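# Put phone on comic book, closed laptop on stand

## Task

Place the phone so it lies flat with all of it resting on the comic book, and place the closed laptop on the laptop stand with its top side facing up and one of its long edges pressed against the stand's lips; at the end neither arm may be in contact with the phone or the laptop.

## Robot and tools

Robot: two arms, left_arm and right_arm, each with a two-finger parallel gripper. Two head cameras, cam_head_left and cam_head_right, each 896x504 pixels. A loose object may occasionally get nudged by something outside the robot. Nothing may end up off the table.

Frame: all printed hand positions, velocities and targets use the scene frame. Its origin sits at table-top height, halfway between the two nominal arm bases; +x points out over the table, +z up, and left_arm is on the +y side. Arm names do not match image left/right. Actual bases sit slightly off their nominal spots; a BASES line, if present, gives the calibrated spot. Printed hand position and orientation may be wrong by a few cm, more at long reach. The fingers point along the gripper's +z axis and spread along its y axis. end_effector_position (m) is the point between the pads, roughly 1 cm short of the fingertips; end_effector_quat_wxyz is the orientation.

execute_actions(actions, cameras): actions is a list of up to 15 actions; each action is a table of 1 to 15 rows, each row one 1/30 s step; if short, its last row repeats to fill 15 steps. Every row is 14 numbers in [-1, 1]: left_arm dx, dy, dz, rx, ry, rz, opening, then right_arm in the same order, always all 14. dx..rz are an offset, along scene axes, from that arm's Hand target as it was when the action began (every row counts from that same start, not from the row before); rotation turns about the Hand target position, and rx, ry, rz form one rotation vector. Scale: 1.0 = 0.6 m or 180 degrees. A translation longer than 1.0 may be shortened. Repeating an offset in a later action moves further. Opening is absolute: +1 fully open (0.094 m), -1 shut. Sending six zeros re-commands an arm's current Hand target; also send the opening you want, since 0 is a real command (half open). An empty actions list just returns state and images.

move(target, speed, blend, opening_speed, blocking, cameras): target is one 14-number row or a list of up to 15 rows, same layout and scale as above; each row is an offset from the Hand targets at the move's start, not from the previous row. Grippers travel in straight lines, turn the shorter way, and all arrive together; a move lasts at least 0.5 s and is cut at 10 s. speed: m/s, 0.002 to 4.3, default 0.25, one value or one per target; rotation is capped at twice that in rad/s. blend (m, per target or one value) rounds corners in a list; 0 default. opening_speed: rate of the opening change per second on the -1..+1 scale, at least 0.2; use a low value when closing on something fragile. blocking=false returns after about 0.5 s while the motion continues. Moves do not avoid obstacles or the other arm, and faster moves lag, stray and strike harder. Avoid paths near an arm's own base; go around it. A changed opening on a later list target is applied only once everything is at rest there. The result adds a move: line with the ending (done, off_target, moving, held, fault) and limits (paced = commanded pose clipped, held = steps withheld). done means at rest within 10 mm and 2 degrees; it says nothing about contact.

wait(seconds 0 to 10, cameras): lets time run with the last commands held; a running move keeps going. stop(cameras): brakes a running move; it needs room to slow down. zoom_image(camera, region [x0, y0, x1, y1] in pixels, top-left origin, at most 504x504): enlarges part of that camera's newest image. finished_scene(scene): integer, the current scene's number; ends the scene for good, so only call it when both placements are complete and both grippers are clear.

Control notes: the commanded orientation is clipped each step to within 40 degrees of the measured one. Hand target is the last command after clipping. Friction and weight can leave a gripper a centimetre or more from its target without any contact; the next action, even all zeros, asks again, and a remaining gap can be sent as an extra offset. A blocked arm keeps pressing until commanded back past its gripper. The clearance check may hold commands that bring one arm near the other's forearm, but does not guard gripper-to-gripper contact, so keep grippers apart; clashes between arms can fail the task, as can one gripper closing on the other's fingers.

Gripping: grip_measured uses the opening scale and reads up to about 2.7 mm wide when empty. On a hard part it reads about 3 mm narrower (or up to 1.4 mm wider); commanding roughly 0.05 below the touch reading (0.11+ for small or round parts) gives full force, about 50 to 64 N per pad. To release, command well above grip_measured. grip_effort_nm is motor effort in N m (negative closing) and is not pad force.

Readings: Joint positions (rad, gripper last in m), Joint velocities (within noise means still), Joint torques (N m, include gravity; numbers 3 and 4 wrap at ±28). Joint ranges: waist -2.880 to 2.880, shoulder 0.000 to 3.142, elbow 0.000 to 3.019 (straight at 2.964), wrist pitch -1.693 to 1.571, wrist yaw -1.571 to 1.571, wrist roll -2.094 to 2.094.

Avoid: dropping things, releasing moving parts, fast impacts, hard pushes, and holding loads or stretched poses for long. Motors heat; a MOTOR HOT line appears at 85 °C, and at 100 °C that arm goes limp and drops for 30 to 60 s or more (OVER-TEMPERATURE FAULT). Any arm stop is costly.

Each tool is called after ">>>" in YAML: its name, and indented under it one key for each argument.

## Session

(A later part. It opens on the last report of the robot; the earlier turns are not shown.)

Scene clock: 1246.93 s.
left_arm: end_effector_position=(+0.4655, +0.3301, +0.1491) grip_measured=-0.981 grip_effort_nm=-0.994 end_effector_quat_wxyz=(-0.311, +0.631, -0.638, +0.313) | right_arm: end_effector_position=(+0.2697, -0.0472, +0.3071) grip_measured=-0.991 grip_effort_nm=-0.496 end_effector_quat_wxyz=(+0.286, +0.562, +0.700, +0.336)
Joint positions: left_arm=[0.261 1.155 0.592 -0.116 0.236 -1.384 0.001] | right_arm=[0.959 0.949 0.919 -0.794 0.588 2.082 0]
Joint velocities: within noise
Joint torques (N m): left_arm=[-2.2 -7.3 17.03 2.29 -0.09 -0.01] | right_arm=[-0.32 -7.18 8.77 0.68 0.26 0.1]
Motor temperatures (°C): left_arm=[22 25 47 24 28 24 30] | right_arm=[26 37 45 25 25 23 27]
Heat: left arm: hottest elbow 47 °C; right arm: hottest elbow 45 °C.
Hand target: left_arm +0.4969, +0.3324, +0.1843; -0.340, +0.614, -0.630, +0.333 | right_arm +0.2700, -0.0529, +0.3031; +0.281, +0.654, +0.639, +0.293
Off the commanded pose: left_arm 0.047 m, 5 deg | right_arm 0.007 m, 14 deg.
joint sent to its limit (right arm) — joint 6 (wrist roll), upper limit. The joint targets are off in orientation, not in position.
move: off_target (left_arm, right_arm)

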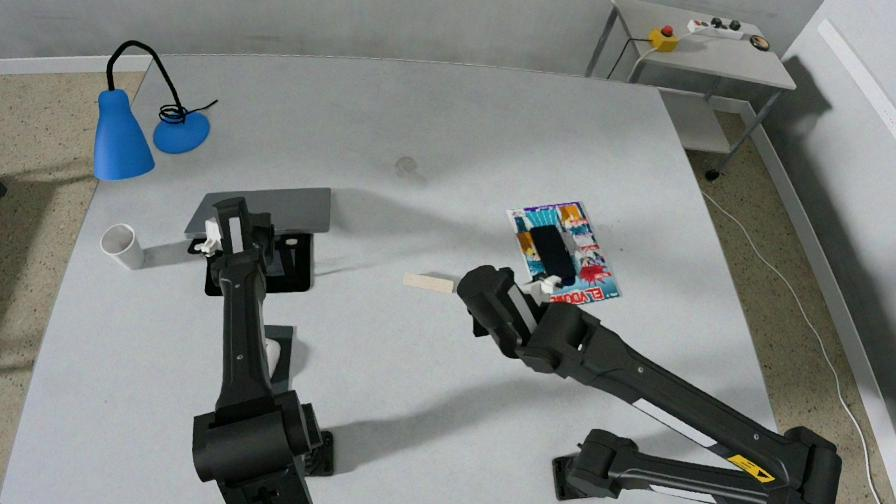

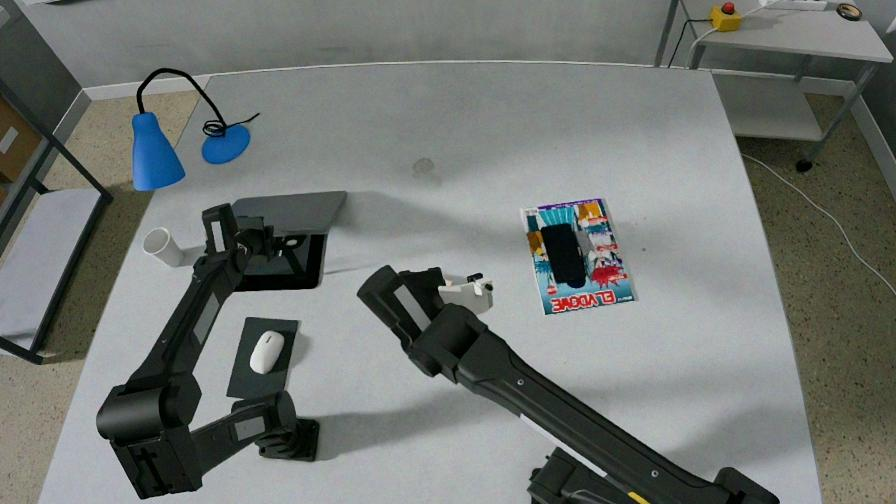

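>>> move:
  target:
    - [-0.04,0.0,0.03,0,0,0,-1,0,0,0,0,0,0,-1]
    - [-0.1,0.0,0.03,0,0,0,-1,0,0,0,0,0,0,-1]
  speed: 0.06
  cameras: ["cam_head_left"]

>>> move:
  target: [0,0.0,-0.05,0,0,0,-1,0,0,0,0,0,0,-1]
  speed: 0.03

>>> zoom_image:
  camera: "cam_head_left"
  region: [180, 170, 340, 270]

>>> zoom_image:
  camera: "cam_head_right"
  region: [210, 180, 350, 270]

Scene clock: 1256.33 s.
left_arm: end_effector_position=(+0.4425, +0.3282, +0.2035) grip_measured=-0.981 grip_effort_nm=-0.994 end_effector_quat_wxyz=(-0.338, +0.611, -0.631, +0.336) | right_arm: end_effector_position=(+0.2697, -0.0472, +0.3071) grip_measured=-0.991 grip_effort_nm=-0.491 end_effector_quat_wxyz=(+0.286, +0.562, +0.700, +0.336)
Joint positions: left_arm=[0.288 0.978 0.593 -0.217 0.276 -1.367 0.001] | right_arm=[0.959 0.949 0.919 -0.794 0.588 2.082 0]
Joint velocities: within noise
Joint torques (N m): left_arm=[-0.97 -8.23 10.44 1.29 0.15 0.15] | right_arm=[-0.26 -7.18 8.76 0.69 0.26 0.1]
Motor temperatures (°C): left_arm=[22 26 46 24 28 24 30] | right_arm=[26 36 45 25 25 23 27]
Heat: left arm: hottest elbow 46 °C; right arm: hottest elbow 45 °C.
Hand target: left_arm +0.4370, +0.3325, +0.2025; -0.340, +0.613, -0.630, +0.333 | right_arm +0.2700, -0.0529, +0.3031; +0.281, +0.654, +0.639, +0.293
Off the commanded pose: left_arm 0.007 m, 1 deg | right_arm 0.007 m, 14 deg.
joint sent to its limit (right arm) — joint 6 (wrist roll), upper limit. The joint targets are off in orientation, not in position.
move: off_target (right_arm)
Images, in order (width x height): cam_head_left 896x504.

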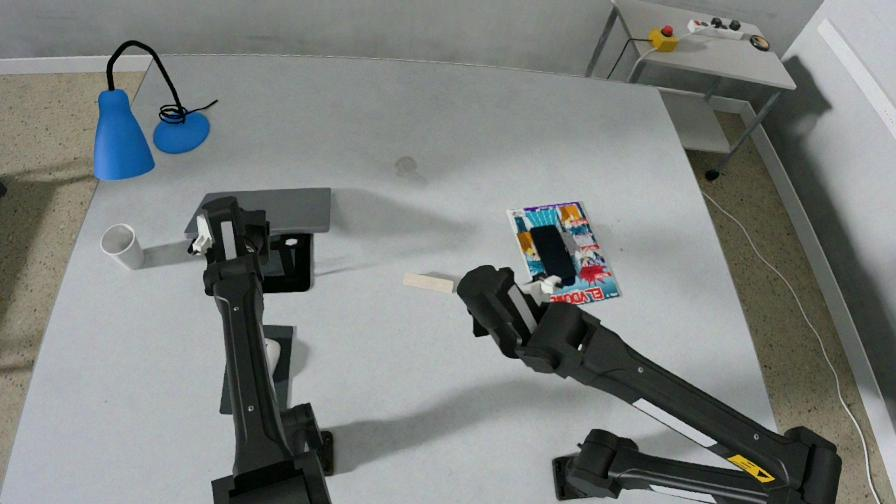

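Scene clock: 1257.90 s.
left_arm: end_effector_position=(+0.4377, +0.3267, +0.1771) grip_measured=-0.981 grip_effort_nm=-0.989 end_effector_quat_wxyz=(-0.335, +0.613, -0.632, +0.335) | right_arm: end_effector_position=(+0.2697, -0.0472, +0.3071) grip_measured=-0.991 grip_effort_nm=-0.491 end_effector_quat_wxyz=(+0.286, +0.562, +0.700, +0.336)
Joint positions: left_arm=[0.289 1.003 0.535 -0.141 0.276 -1.366 0.001] | right_arm=[0.959 0.949 0.919 -0.794 0.588 2.082 0]
Joint velocities: within noise
Joint torques (N m): left_arm=[-0.32 -6.18 10.1 2.51 0.15 0.13] | right_arm=[-0.32 -7.18 8.8 0.69 0.27 0.11]
Motor temperatures (°C): left_arm=[22 26 46 24 28 24 30] | right_arm=[26 36 45 25 25 23 27]
Heat: left arm: hottest elbow 46 °C; right arm: hottest elbow 45 °C.
Hand target: left_arm +0.4370, +0.3325, +0.1724; -0.340, +0.613, -0.630, +0.333 | right_arm +0.2700, -0.0529, +0.3031; +0.281, +0.654, +0.639, +0.293
Off the commanded pose: left_arm 0.007 m, 1 deg | right_arm 0.007 m, 14 deg.
joint sent to its limit (right arm) — joint 6 (wrist roll), upper limit. The joint targets are off in orientation, not in position.
move: off_target (right_arm)

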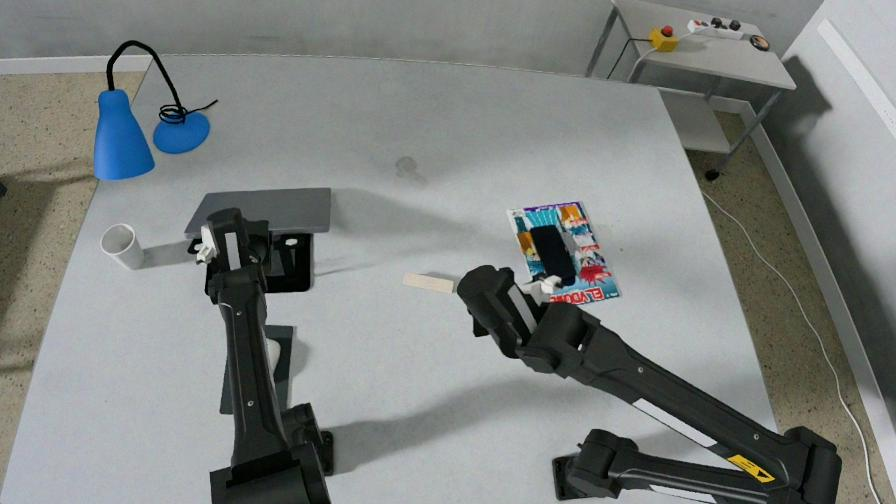

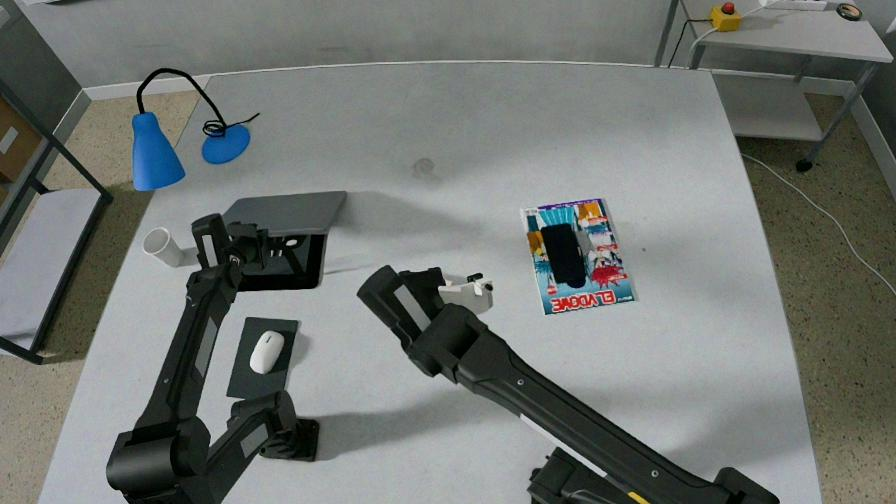

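Scaled by 3.150.

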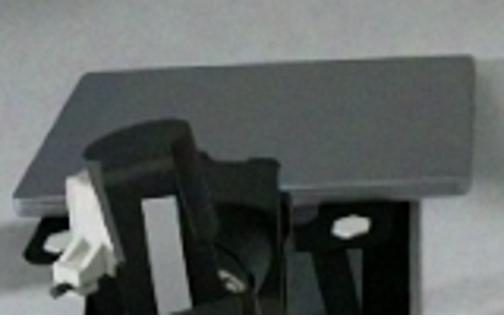

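Scaled by 3.600.

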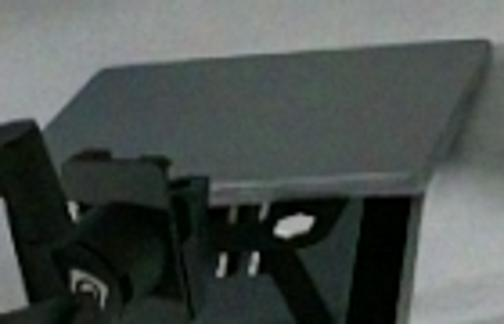

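>>> move:
  target:
    - [-0.06,0.0,-0.015,0,0,0,-1,0,0,0,0,0,0,-1]
    - [-0.06,0.0,-0.05,0,0,0,-1,0,0,0,0,0,0,-1]
  speed: 0.04

>>> zoom_image:
  camera: "cam_head_left"
  region: [180, 170, 340, 270]

>>> zoom_image:
  camera: "cam_head_right"
  region: [210, 180, 350, 270]

Scene clock: 1262.37 s.
left_arm: end_effector_position=(+0.4053, +0.3283, +0.1551) grip_measured=-0.981 grip_effort_nm=-0.989 end_effector_quat_wxyz=(-0.344, +0.608, -0.630, +0.340) | right_arm: end_effector_position=(+0.2697, -0.0472, +0.3071) grip_measured=-0.991 grip_effort_nm=-0.496 end_effector_quat_wxyz=(+0.286, +0.562, +0.700, +0.336)
Joint positions: left_arm=[0.337 0.932 0.421 -0.083 0.317 -1.338 0.001] | right_arm=[0.959 0.949 0.919 -0.794 0.588 2.082 0]
Joint velocities: within noise
Joint torques (N m): left_arm=[-0.79 -4.31 8.77 2.13 0.11 0.13] | right_arm=[-0.32 -7.12 8.79 0.65 0.27 0.1]
Motor temperatures (°C): left_arm=[22 26 46 24 28 24 30] | right_arm=[26 36 45 25 25 23 27]
Heat: left arm: hottest elbow 46 °C; right arm: hottest elbow 45 °C.
Hand target: left_arm +0.4009, +0.3325, +0.1423; -0.340, +0.614, -0.630, +0.333 | right_arm +0.2700, -0.0529, +0.3031; +0.281, +0.654, +0.639, +0.293
Off the commanded pose: left_arm 0.014 m, 1 deg | right_arm 0.007 m, 14 deg.
joint sent to its limit (right arm) — joint 6 (wrist roll), upper limit. The joint targets are off in orientation, not in position.
move: off_target (left_arm, right_arm)

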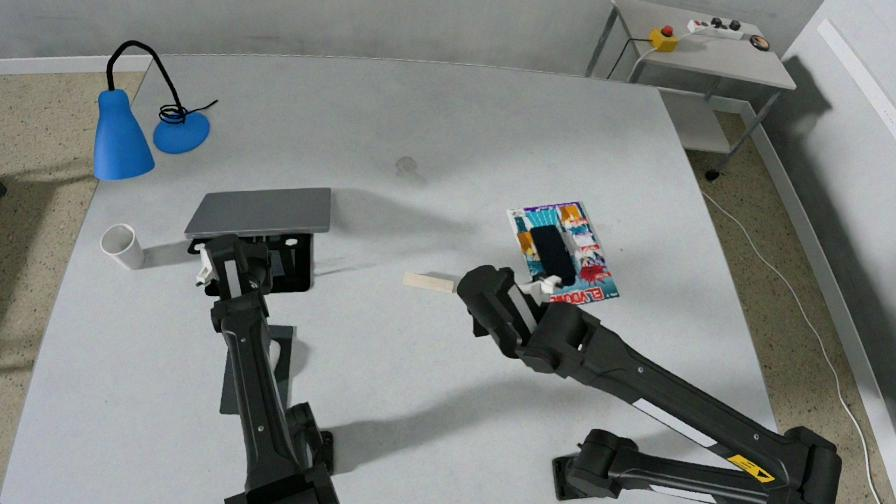

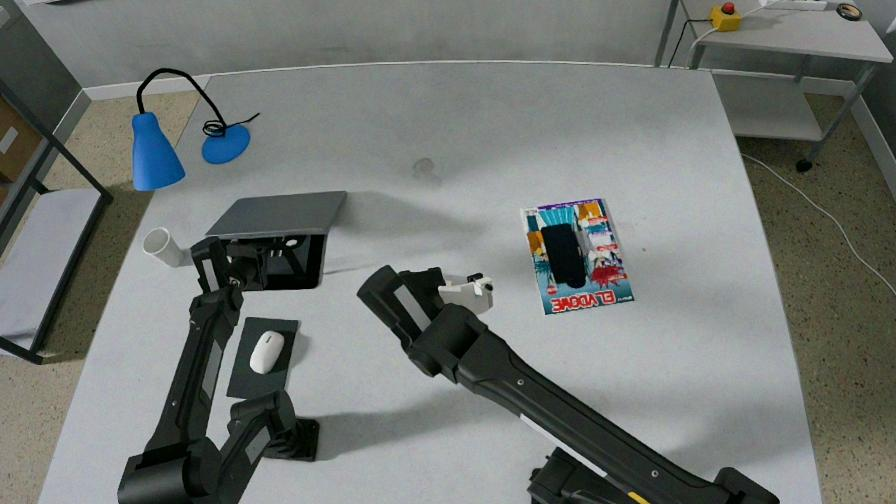

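Scaled by 3.150.

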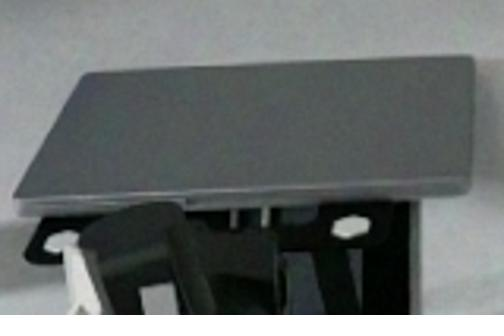

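Scaled by 3.600.

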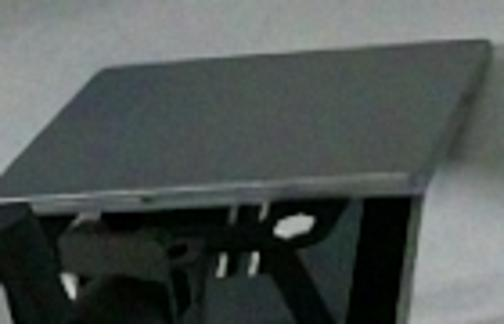

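>>> move:
  target: [0,0.0,-0.025,0,0,0,-1,0,0,0,0,0,0,-1]
  speed: 0.03
  cameras: []

Scene clock: 1264.87 s.
left_arm: end_effector_position=(+0.4101, +0.3298, +0.1522) grip_measured=-0.981 grip_effort_nm=-0.984 end_effector_quat_wxyz=(-0.357, +0.600, -0.627, +0.346) | right_arm: end_effector_position=(+0.2697, -0.0472, +0.3071) grip_measured=-0.991 grip_effort_nm=-0.496 end_effector_quat_wxyz=(+0.286, +0.562, +0.700, +0.336)
Joint positions: left_arm=[0.337 0.958 0.404 -0.007 0.319 -1.338 0.001] | right_arm=[0.959 0.949 0.919 -0.794 0.588 2.082 0]
Joint velocities: within noise
Joint torques (N m): left_arm=[0.15 -3.43 7.73 1.8 0.03 0.15] | right_arm=[-0.38 -7.12 8.75 0.68 0.26 0.11]
Motor temperatures (°C): left_arm=[22 25 45 24 28 24 30] | right_arm=[26 36 45 25 25 23 27]
Heat: left arm: hottest elbow 45 °C; right arm: hottest elbow 45 °C.
Hand target: left_arm +0.4009, +0.3325, +0.1273; -0.340, +0.614, -0.630, +0.333 | right_arm +0.2700, -0.0529, +0.3031; +0.281, +0.654, +0.639, +0.293
Off the commanded pose: left_arm 0.027 m, 3 deg | right_arm 0.007 m, 14 deg.
joint sent to its limit (right arm) — joint 6 (wrist roll), upper limit. The joint targets are off in orientation, not in position.
move: off_target (left_arm, right_arm)
No camera images: "cameras" was empty.

>>> move:
  target:
    - [0.0,0.0,0.025,0,0,0,-1,0,0,0,0,0,0,-1]
    - [0.05,0.0,0.01,0,0,0,-1,0,0,0,0,0,0,-1]
  speed: 0.03

>>> zoom_image:
  camera: "cam_head_left"
  region: [180, 170, 340, 270]

>>> zoom_image:
  camera: "cam_head_right"
  region: [210, 180, 350, 270]

Scene clock: 1269.80 s.
left_arm: end_effector_position=(+0.4260, +0.3358, +0.1455) grip_measured=-0.981 grip_effort_nm=-0.984 end_effector_quat_wxyz=(-0.357, +0.607, -0.623, +0.340) | right_arm: end_effector_position=(+0.2697, -0.0472, +0.3071) grip_measured=-0.991 grip_effort_nm=-0.496 end_effector_quat_wxyz=(+0.286, +0.562, +0.700, +0.336)
Joint positions: left_arm=[0.327 1.037 0.431 0.039 0.293 -1.353 0.001] | right_arm=[0.959 0.949 0.919 -0.794 0.588 2.082 0]
Joint velocities: within noise
Joint torques (N m): left_arm=[-2.9 -3.43 11.33 1.31 -0.24 0.03] | right_arm=[-0.21 -7.24 8.77 0.69 0.27 0.1]
Motor temperatures (°C): left_arm=[22 25 45 24 28 24 30] | right_arm=[26 36 45 25 25 23 27]
Heat: left arm: hottest elbow 45 °C; right arm: hottest elbow 45 °C.
Hand target: left_arm +0.4309, +0.3325, +0.1334; -0.340, +0.614, -0.630, +0.333 | right_arm +0.2700, -0.0529, +0.3031; +0.281, +0.654, +0.639, +0.293
Off the commanded pose: left_arm 0.014 m, 2 deg | right_arm 0.007 m, 14 deg.
joint sent to its limit (right arm) — joint 6 (wrist roll), upper limit. The joint targets are off in orientation, not in position.
move: off_target (left_arm, right_arm)

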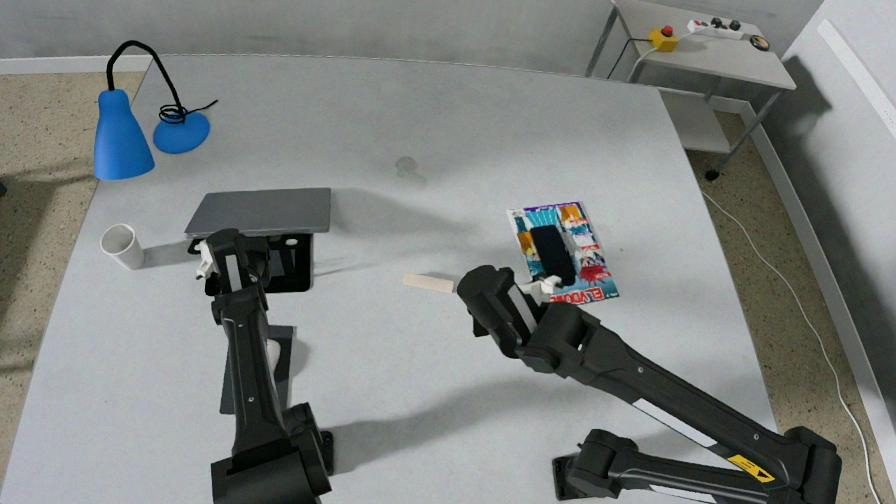

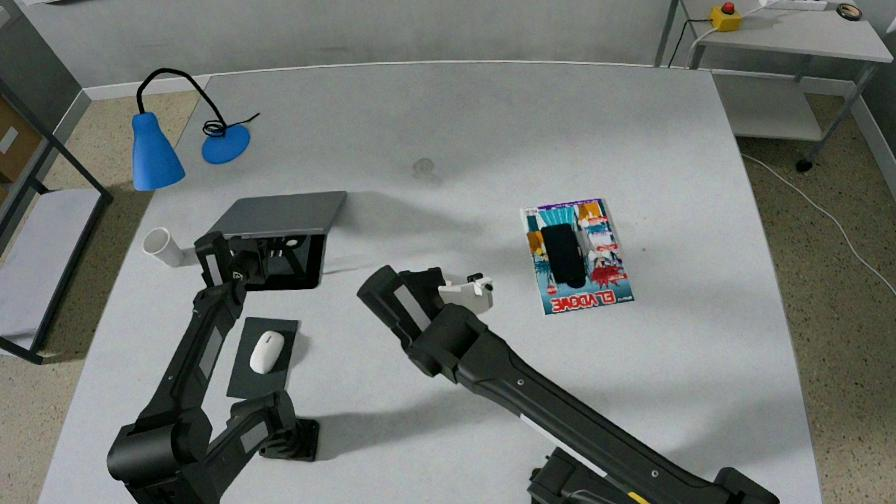

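Scaled by 3.150.

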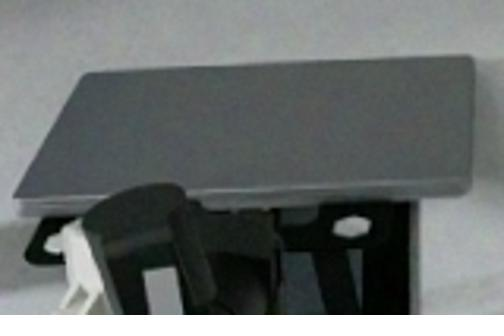

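Scaled by 3.600.

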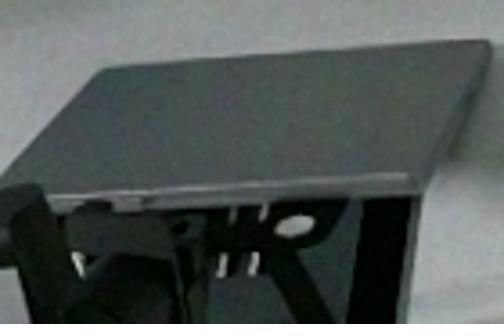

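>>> move:
  target: [0.03,-0.003,-0.012,0,0,0,-1,0,0,0,0,0,0,-1]
  speed: 0.03
  cameras: ["cam_head_left"]

>>> move:
  target: [0.03,-0.003,-0.012,0,0,0,-1,0,0,0,0,0,0,-1]
  speed: 0.03

>>> zoom_image:
  camera: "cam_head_left"
  region: [180, 170, 340, 270]

>>> zoom_image:
  camera: "cam_head_right"
  region: [210, 180, 350, 270]

Scene clock: 1275.13 s.
left_arm: end_effector_position=(+0.4435, +0.3351, +0.1407) grip_measured=-0.981 grip_effort_nm=-0.979 end_effector_quat_wxyz=(-0.357, +0.609, -0.621, +0.341) | right_arm: end_effector_position=(+0.2697, -0.0472, +0.3071) grip_measured=-0.991 grip_effort_nm=-0.491 end_effector_quat_wxyz=(+0.286, +0.562, +0.700, +0.336)
Joint positions: left_arm=[0.302 1.108 0.457 0.092 0.271 -1.372 0.001] | right_arm=[0.959 0.949 0.919 -0.794 0.588 2.082 0]
Joint velocities: within noise
Joint torques (N m): left_arm=[-2.96 -3.43 10.96 1.22 -0.29 0.09] | right_arm=[-0.32 -7.18 8.79 0.7 0.27 0.11]
Motor temperatures (°C): left_arm=[22 25 45 24 28 24 30] | right_arm=[26 35 45 25 25 23 27]
Heat: left arm: hottest elbow 45 °C; right arm: hottest elbow 45 °C.
Hand target: left_arm +0.4489, +0.3307, +0.1261; -0.340, +0.614, -0.630, +0.333 | right_arm +0.2700, -0.0529, +0.3031; +0.281, +0.654, +0.639, +0.293
Off the commanded pose: left_arm 0.016 m, 3 deg | right_arm 0.007 m, 14 deg.
joint sent to its limit (right arm) — joint 6 (wrist roll), upper limit. The joint targets are off in orientation, not in position.
move: off_target (left_arm, right_arm)
Images, in order (width x height): cam_head_left 896x504.

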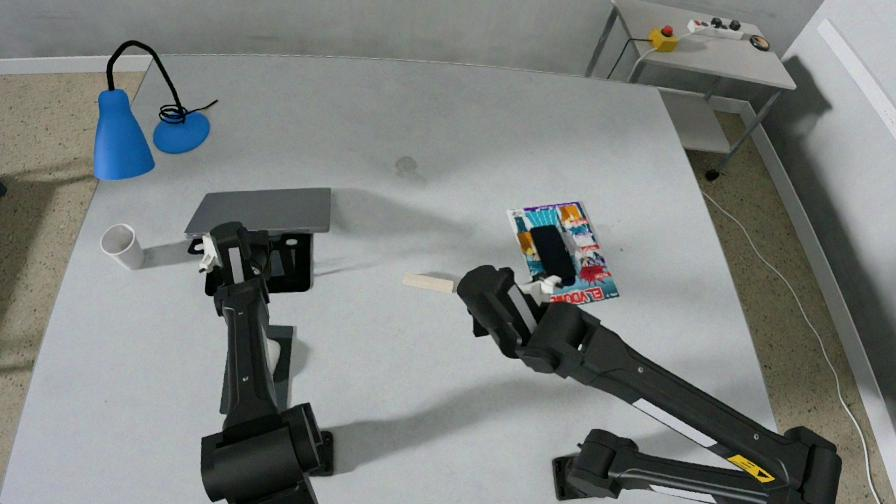

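Scene clock: 1276.27 s.
left_arm: end_effector_position=(+0.4564, +0.3343, +0.1394) grip_measured=-0.981 grip_effort_nm=-0.979 end_effector_quat_wxyz=(-0.361, +0.608, -0.618, +0.344) | right_arm: end_effector_position=(+0.2697, -0.0472, +0.3071) grip_measured=-0.991 grip_effort_nm=-0.496 end_effector_quat_wxyz=(+0.286, +0.562, +0.700, +0.336)
Joint positions: left_arm=[0.284 1.154 0.475 0.132 0.254 -1.386 0.001] | right_arm=[0.959 0.949 0.919 -0.794 0.588 2.082 0]
Joint velocities: within noise
Joint torques (N m): left_arm=[-2.9 -2.61 11.79 1.47 -0.32 0.13] | right_arm=[-0.38 -7.24 8.79 0.68 0.26 0.1]
Motor temperatures (°C): left_arm=[22 25 45 24 28 24 30] | right_arm=[26 35 45 25 25 23 27]
Heat: left arm: hottest elbow 45 °C; right arm: hottest elbow 45 °C.
Hand target: left_arm +0.4669, +0.3288, +0.1189; -0.340, +0.614, -0.631, +0.333 | right_arm +0.2700, -0.0529, +0.3031; +0.281, +0.654, +0.639, +0.293
Off the commanded pose: left_arm 0.024 m, 3 deg | right_arm 0.007 m, 14 deg.
joint sent to its limit (right arm) — joint 6 (wrist roll), upper limit. The joint targets are off in orientation, not in position.
move: off_target (left_arm, right_arm)

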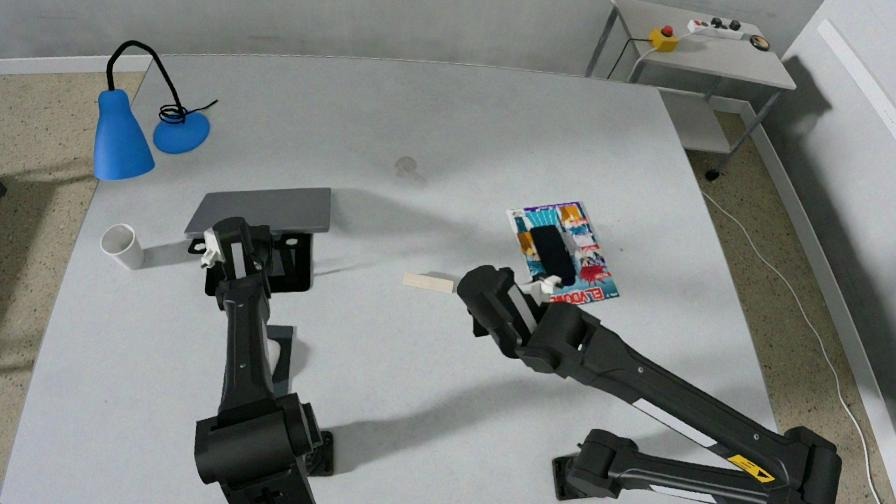

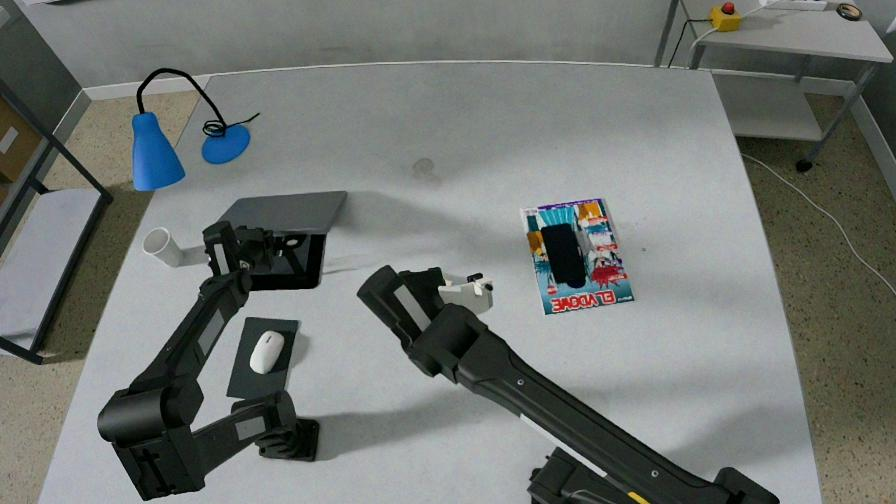

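Scaled by 3.150.

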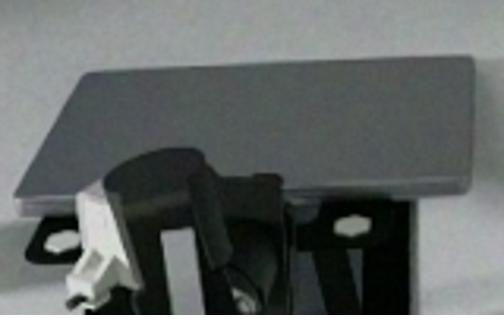

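Scaled by 3.600.

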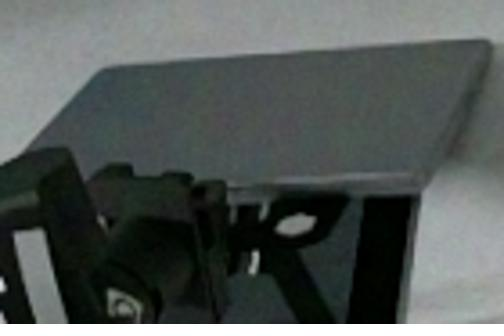

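>>> move:
  target:
    - [-0.0,0.0,0.09,0,0,0,-1,0,0,0,0,0,0,-1]
    - [-0.18,0.0,0.09,0,0,0,-1,0,0,0,0,0,0,-1]
  speed: 0.08

>>> zoom_image:
  camera: "cam_head_left"
  region: [180, 170, 340, 270]

>>> zoom_image:
  camera: "cam_head_right"
  region: [210, 180, 350, 270]

Scene clock: 1287.53 s.
left_arm: end_effector_position=(+0.3643, +0.3261, +0.1766) grip_measured=-0.981 grip_effort_nm=-0.974 end_effector_quat_wxyz=(-0.340, +0.611, -0.631, +0.337) | right_arm: end_effector_position=(+0.2697, -0.0472, +0.3071) grip_measured=-0.991 grip_effort_nm=-0.501 end_effector_quat_wxyz=(+0.286, +0.562, +0.700, +0.336)
Joint positions: left_arm=[0.396 0.73 0.408 -0.297 0.364 -1.302 0.001] | right_arm=[0.959 0.949 0.919 -0.794 0.588 2.082 0]
Joint velocities: within noise
Joint torques (N m): left_arm=[-0.15 -4.31 10.39 1.13 0.16 0.14] | right_arm=[-0.26 -7.18 8.77 0.69 0.27 0.11]
Motor temperatures (°C): left_arm=[22 25 44 24 28 24 30] | right_arm=[26 35 45 25 25 23 27]
Heat: left arm: hottest elbow 44 °C; right arm: hottest elbow 45 °C.
Hand target: left_arm +0.3589, +0.3289, +0.1731; -0.340, +0.613, -0.630, +0.333 | right_arm +0.2700, -0.0529, +0.3031; +0.281, +0.654, +0.639, +0.293
Off the commanded pose: left_arm 0.007 m, 1 deg | right_arm 0.007 m, 14 deg.
joint sent to its limit (right arm) — joint 6 (wrist roll), upper limit. The joint targets are off in orientation, not in position.
move: off_target (right_arm)

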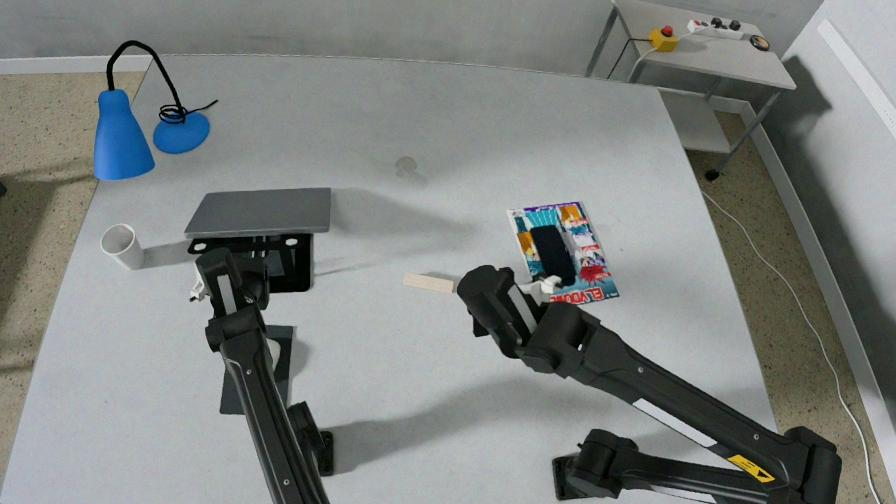

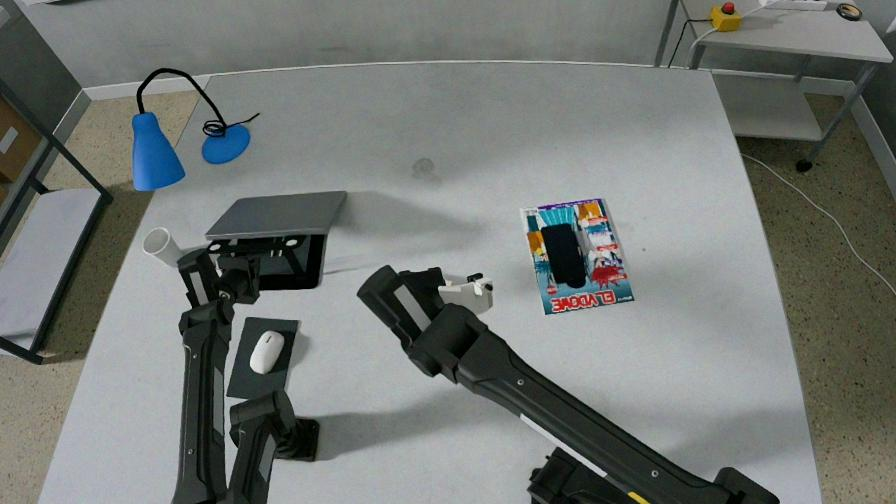

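Scaled by 3.150.

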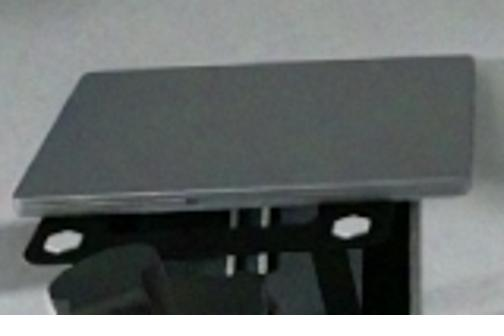

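Scaled by 3.600.

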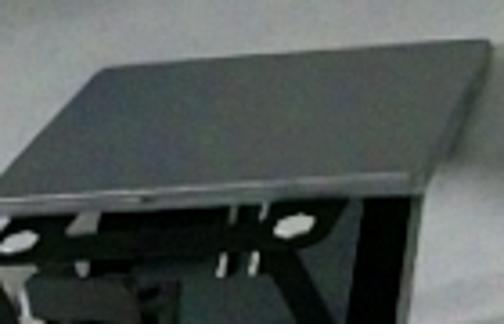

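>>> move:
  target:
    - [0.025,0.0,0.0,0,0,0,-1,0,0,0,0,0,0,-1]
    - [0.025,0.0,-0.06,0,0,0,-1,0,0,0,0,0,0,-1]
  speed: 0.04
  cameras: []

Scene clock: 1291.80 s.
left_arm: end_effector_position=(+0.3727, +0.3321, +0.1411) grip_measured=-0.981 grip_effort_nm=-0.974 end_effector_quat_wxyz=(-0.341, +0.614, -0.630, +0.330) | right_arm: end_effector_position=(+0.2697, -0.0472, +0.3071) grip_measured=-0.991 grip_effort_nm=-0.496 end_effector_quat_wxyz=(+0.286, +0.562, +0.700, +0.336)
Joint positions: left_arm=[0.394 0.841 0.353 -0.136 0.347 -1.302 0.001] | right_arm=[0.959 0.949 0.919 -0.794 0.588 2.082 0]
Joint velocities: within noise
Joint torques (N m): left_arm=[-2.67 -3.55 9.96 2.59 -0.07 -0.01] | right_arm=[-0.26 -7.18 8.76 0.68 0.27 0.11]
Motor temperatures (°C): left_arm=[22 25 43 24 28 24 30] | right_arm=[26 35 45 25 25 23 27]
Heat: left arm: hottest elbow 43 °C; right arm: hottest elbow 45 °C.
Hand target: left_arm +0.3739, +0.3288, +0.1369; -0.340, +0.614, -0.630, +0.333 | right_arm +0.2700, -0.0529, +0.3031; +0.281, +0.654, +0.639, +0.293
Off the commanded pose: left_arm 0.005 m, 0 deg | right_arm 0.007 m, 14 deg.
joint sent to its limit (right arm) — joint 6 (wrist roll), upper limit. The joint targets are off in orientation, not in position.
move: off_target (right_arm)
No camera images: "cameras" was empty.

>>> move:
  target: [0.03,-0.003,-0.003,0,0,0,-1,0,0,0,0,0,0,-1]
  speed: 0.03
  cameras: []

>>> move:
  target: [0.03,-0.003,-0.006,0,0,0,-1,0,0,0,0,0,0,-1]
  speed: 0.03

>>> zoom_image:
  camera: "cam_head_left"
  region: [180, 170, 340, 270]

>>> zoom_image:
  camera: "cam_head_right"
  region: [210, 180, 350, 270]

Scene clock: 1295.97 s.
left_arm: end_effector_position=(+0.3824, +0.3286, +0.1266) grip_measured=-0.981 grip_effort_nm=-0.974 end_effector_quat_wxyz=(-0.332, +0.621, -0.631, +0.325) | right_arm: end_effector_position=(+0.2697, -0.0472, +0.3071) grip_measured=-0.991 grip_effort_nm=-0.501 end_effector_quat_wxyz=(+0.286, +0.562, +0.700, +0.336)
Joint positions: left_arm=[0.36 0.914 0.353 -0.08 0.317 -1.324 0.001] | right_arm=[0.959 0.949 0.919 -0.794 0.588 2.082 0]
Joint velocities: within noise
Joint torques (N m): left_arm=[-3.25 -4.37 11.96 2.48 -0.05 -0.04] | right_arm=[-0.26 -7.18 8.79 0.69 0.27 0.1]
Motor temperatures (°C): left_arm=[22 25 43 24 28 24 30] | right_arm=[26 35 45 25 25 23 27]
Heat: left arm: hottest elbow 43 °C; right arm: hottest elbow 45 °C.
Hand target: left_arm +0.3919, +0.3270, +0.1351; -0.340, +0.613, -0.630, +0.333 | right_arm +0.2700, -0.0529, +0.3031; +0.281, +0.654, +0.639, +0.293
Off the commanded pose: left_arm 0.013 m, 2 deg | right_arm 0.007 m, 14 deg.
joint sent to its limit (right arm) — joint 6 (wrist roll), upper limit. The joint targets are off in orientation, not in position.
move: off_target (left_arm, right_arm)
No camera images: "cameras" was empty.

Scene clock: 1297.17 s.
left_arm: end_effector_position=(+0.3909, +0.3240, +0.1118) grip_measured=-0.981 grip_effort_nm=-0.974 end_effector_quat_wxyz=(-0.322, +0.626, -0.634, +0.321) | right_arm: end_effector_position=(+0.2697, -0.0472, +0.3071) grip_measured=-0.991 grip_effort_nm=-0.496 end_effector_quat_wxyz=(+0.286, +0.562, +0.700, +0.336)
Joint positions: left_arm=[0.328 0.984 0.353 -0.027 0.29 -1.344 0.001] | right_arm=[0.959 0.949 0.919 -0.794 0.588 2.082 0]
Joint velocities: within noise
Joint torques (N m): left_arm=[-2.49 -4.54 13.64 2.32 -0.05 0] | right_arm=[-0.21 -7.12 8.77 0.68 0.27 0.11]
Motor temperatures (°C): left_arm=[22 25 44 24 28 24 30] | right_arm=[26 35 45 25 25 23 27]
Heat: left arm: hottest elbow 44 °C; right arm: hottest elbow 45 °C.
Hand target: left_arm +0.4099, +0.3252, +0.1315; -0.340, +0.614, -0.630, +0.333 | right_arm +0.2700, -0.0529, +0.3031; +0.281, +0.654, +0.639, +0.293
Off the commanded pose: left_arm 0.027 m, 3 deg | right_arm 0.007 m, 14 deg.
joint sent to its limit (right arm) — joint 6 (wrist roll), upper limit. The joint targets are off in orientation, not in position.
move: off_target (left_arm, right_arm)

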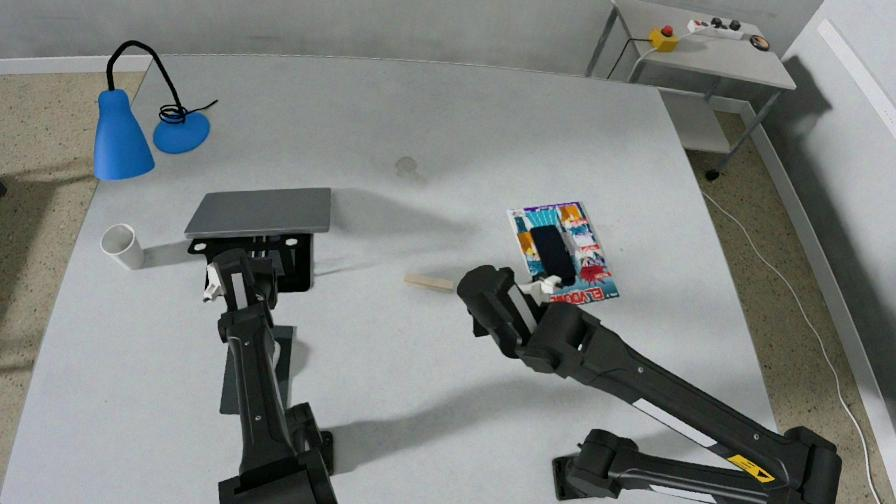

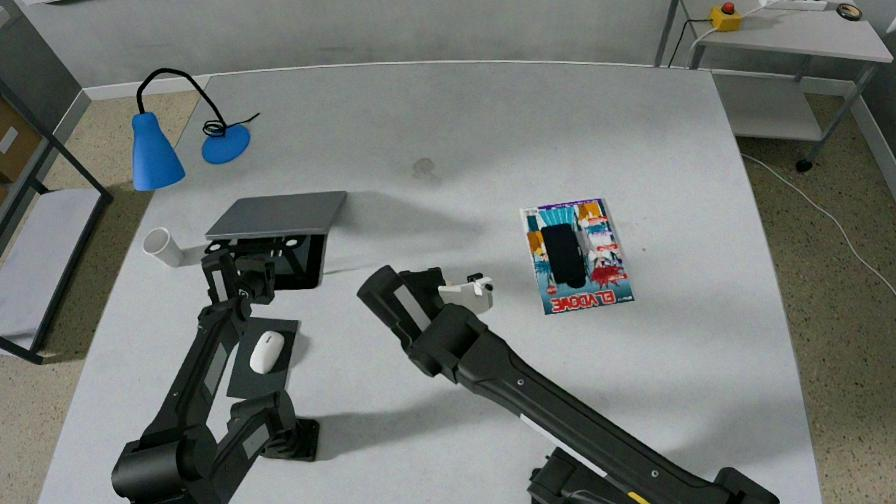

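Scaled by 3.150.

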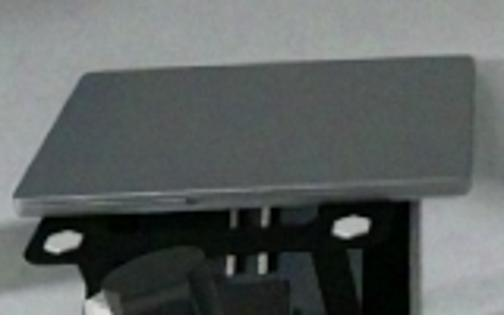

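Scaled by 3.600.

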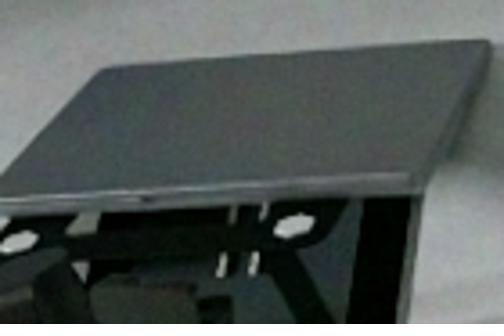

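>>> move:
  target:
    - [-0.08,0.0,0.0,0,0,0,-1,0,0,0,0,0,0,-1]
    - [-0.1,0.003,0.12,0,0,0,-1,0,0,0,0,0,0,-1]
    - [-0.08,0.003,0.07,0,0,0,-1,0,0,0,0,0,0,-1]
  speed: 0.06
  cameras: []

Scene clock: 1304.83 s.
left_arm: end_effector_position=(+0.3508, +0.3229, +0.1575) grip_measured=-0.981 grip_effort_nm=-0.979 end_effector_quat_wxyz=(-0.323, +0.622, -0.634, +0.327) | right_arm: end_effector_position=(+0.2697, -0.0472, +0.3071) grip_measured=-0.991 grip_effort_nm=-0.501 end_effector_quat_wxyz=(+0.286, +0.562, +0.700, +0.336)
Joint positions: left_arm=[0.403 0.71 0.372 -0.326 0.36 -1.298 0.001] | right_arm=[0.959 0.949 0.919 -0.794 0.588 2.082 0]
Joint velocities: within noise
Joint torques (N m): left_arm=[-2.26 -2.02 14 2.3 -0.07 0.04] | right_arm=[-0.32 -7.12 8.77 0.65 0.27 0.1]
Motor temperatures (°C): left_arm=[22 25 44 24 28 24 30] | right_arm=[26 35 45 25 25 23 27]
Heat: left arm: hottest elbow 44 °C; right arm: hottest elbow 45 °C.
Hand target: left_arm +0.3619, +0.3270, +0.1736; -0.340, +0.614, -0.630, +0.333 | right_arm +0.2700, -0.0529, +0.3031; +0.281, +0.654, +0.639, +0.293
Off the commanded pose: left_arm 0.020 m, 2 deg | right_arm 0.007 m, 14 deg.
joint sent to its limit (right arm) — joint 6 (wrist roll), upper limit. The joint targets are off in orientation, not in position.
move: off_target (left_arm, right_arm)
No camera images: "cameras" was empty.

>>> move:
  target:
    - [0.04,0.0,0.07,0,0,0,-1,0,0,0,0,0,0,-1]
    - [0.04,0.0,-0.04,0,0,0,-1,0,0,0,0,0,0,-1]
  speed: 0.05
  cameras: []

Scene clock: 1310.70 s.
left_arm: end_effector_position=(+0.3842, +0.3319, +0.1539) grip_measured=-0.981 grip_effort_nm=-0.979 end_effector_quat_wxyz=(-0.342, +0.616, -0.629, +0.329) | right_arm: end_effector_position=(+0.2698, -0.0473, +0.3071) grip_measured=-0.991 grip_effort_nm=-0.496 end_effector_quat_wxyz=(+0.286, +0.562, +0.699, +0.336)
Joint positions: left_arm=[0.37 0.857 0.396 -0.157 0.324 -1.319 0.001] | right_arm=[0.959 0.949 0.919 -0.794 0.588 2.082 0]
Joint velocities: within noise
Joint torques (N m): left_arm=[-2.37 -3.9 9.92 2.63 -0.05 -0.04] | right_arm=[-0.32 -7.24 8.79 0.65 0.27 0.11]
Motor temperatures (°C): left_arm=[22 25 44 24 28 24 30] | right_arm=[26 35 45 25 25 23 27]
Heat: left arm: hottest elbow 44 °C; right arm: hottest elbow 45 °C.
Hand target: left_arm +0.3859, +0.3271, +0.1497; -0.340, +0.613, -0.630, +0.333 | right_arm +0.2701, -0.0530, +0.3031; +0.281, +0.654, +0.638, +0.293
Off the commanded pose: left_arm 0.007 m, 1 deg | right_arm 0.007 m, 14 deg.
joint sent to its limit (right arm) — joint 6 (wrist roll), upper limit. The joint targets are off in orientation, not in position.
move: off_target (right_arm)
No camera images: "cameras" was empty.

>>> move:
  target: [0.03,0,0,0,0,0,-1,0,0,0,0,0,0,-1]
  speed: 0.03

>>> zoom_image:
  camera: "cam_head_left"
  region: [180, 170, 340, 270]

>>> zoom_image:
  camera: "cam_head_right"
  region: [210, 180, 350, 270]

Scene clock: 1314.97 s.
left_arm: end_effector_position=(+0.3927, +0.3283, +0.1383) grip_measured=-0.981 grip_effort_nm=-0.974 end_effector_quat_wxyz=(-0.330, +0.622, -0.632, +0.324) | right_arm: end_effector_position=(+0.2698, -0.0473, +0.3071) grip_measured=-0.991 grip_effort_nm=-0.491 end_effector_quat_wxyz=(+0.286, +0.562, +0.699, +0.336)
Joint positions: left_arm=[0.343 0.924 0.396 -0.115 0.302 -1.336 0.001] | right_arm=[0.959 0.949 0.919 -0.794 0.588 2.082 0]
Joint velocities: within noise
Joint torques (N m): left_arm=[-2.78 -4.37 12.46 2.61 -0.02 0.05] | right_arm=[-0.38 -7.12 8.76 0.69 0.26 0.1]
Motor temperatures (°C): left_arm=[22 25 44 24 28 24 30] | right_arm=[26 35 45 25 25 23 27]
Heat: left arm: hottest elbow 44 °C; right arm: hottest elbow 45 °C.
Hand target: left_arm +0.4040, +0.3270, +0.1496; -0.340, +0.614, -0.630, +0.333 | right_arm +0.2701, -0.0530, +0.3031; +0.281, +0.654, +0.638, +0.293
Off the commanded pose: left_arm 0.016 m, 2 deg | right_arm 0.007 m, 14 deg.
joint sent to its limit (right arm) — joint 6 (wrist roll), upper limit. The joint targets are off in orientation, not in position.
move: off_target (left_arm, right_arm)

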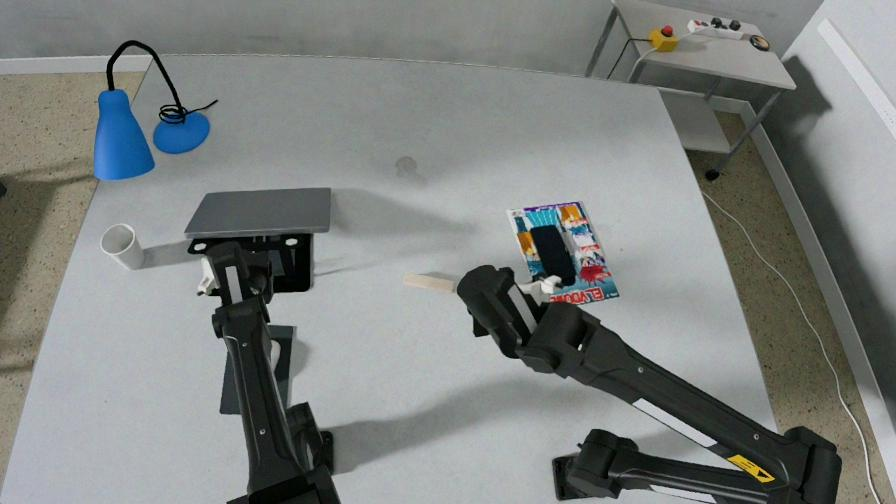

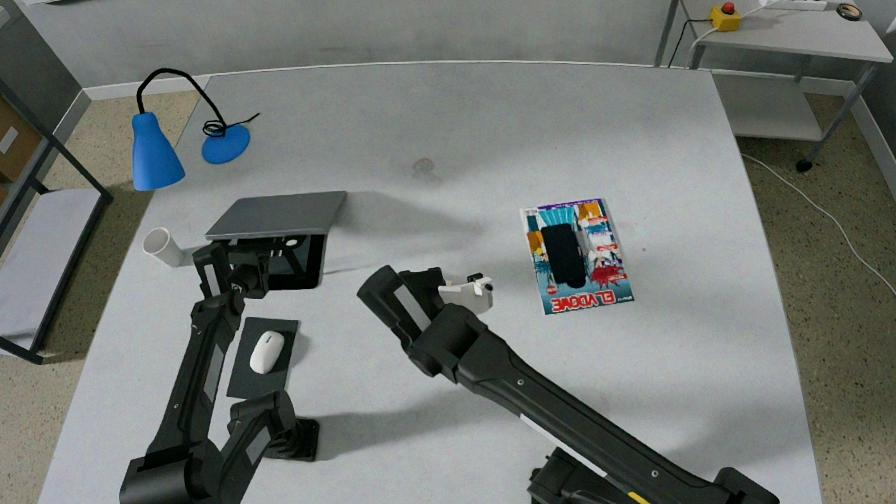

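Scaled by 3.150.

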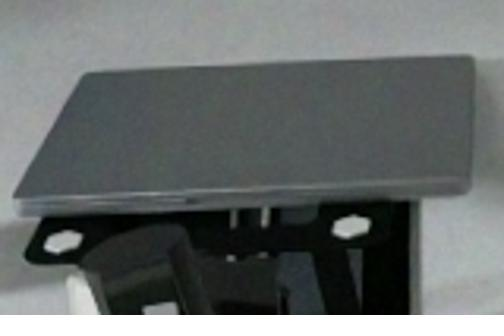

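Scaled by 3.600.

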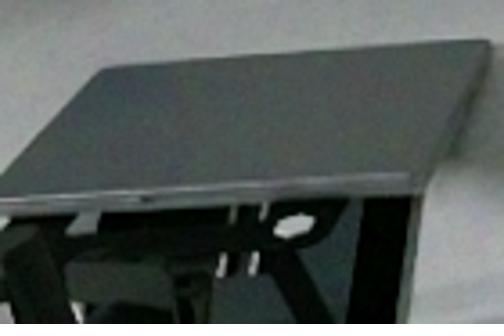

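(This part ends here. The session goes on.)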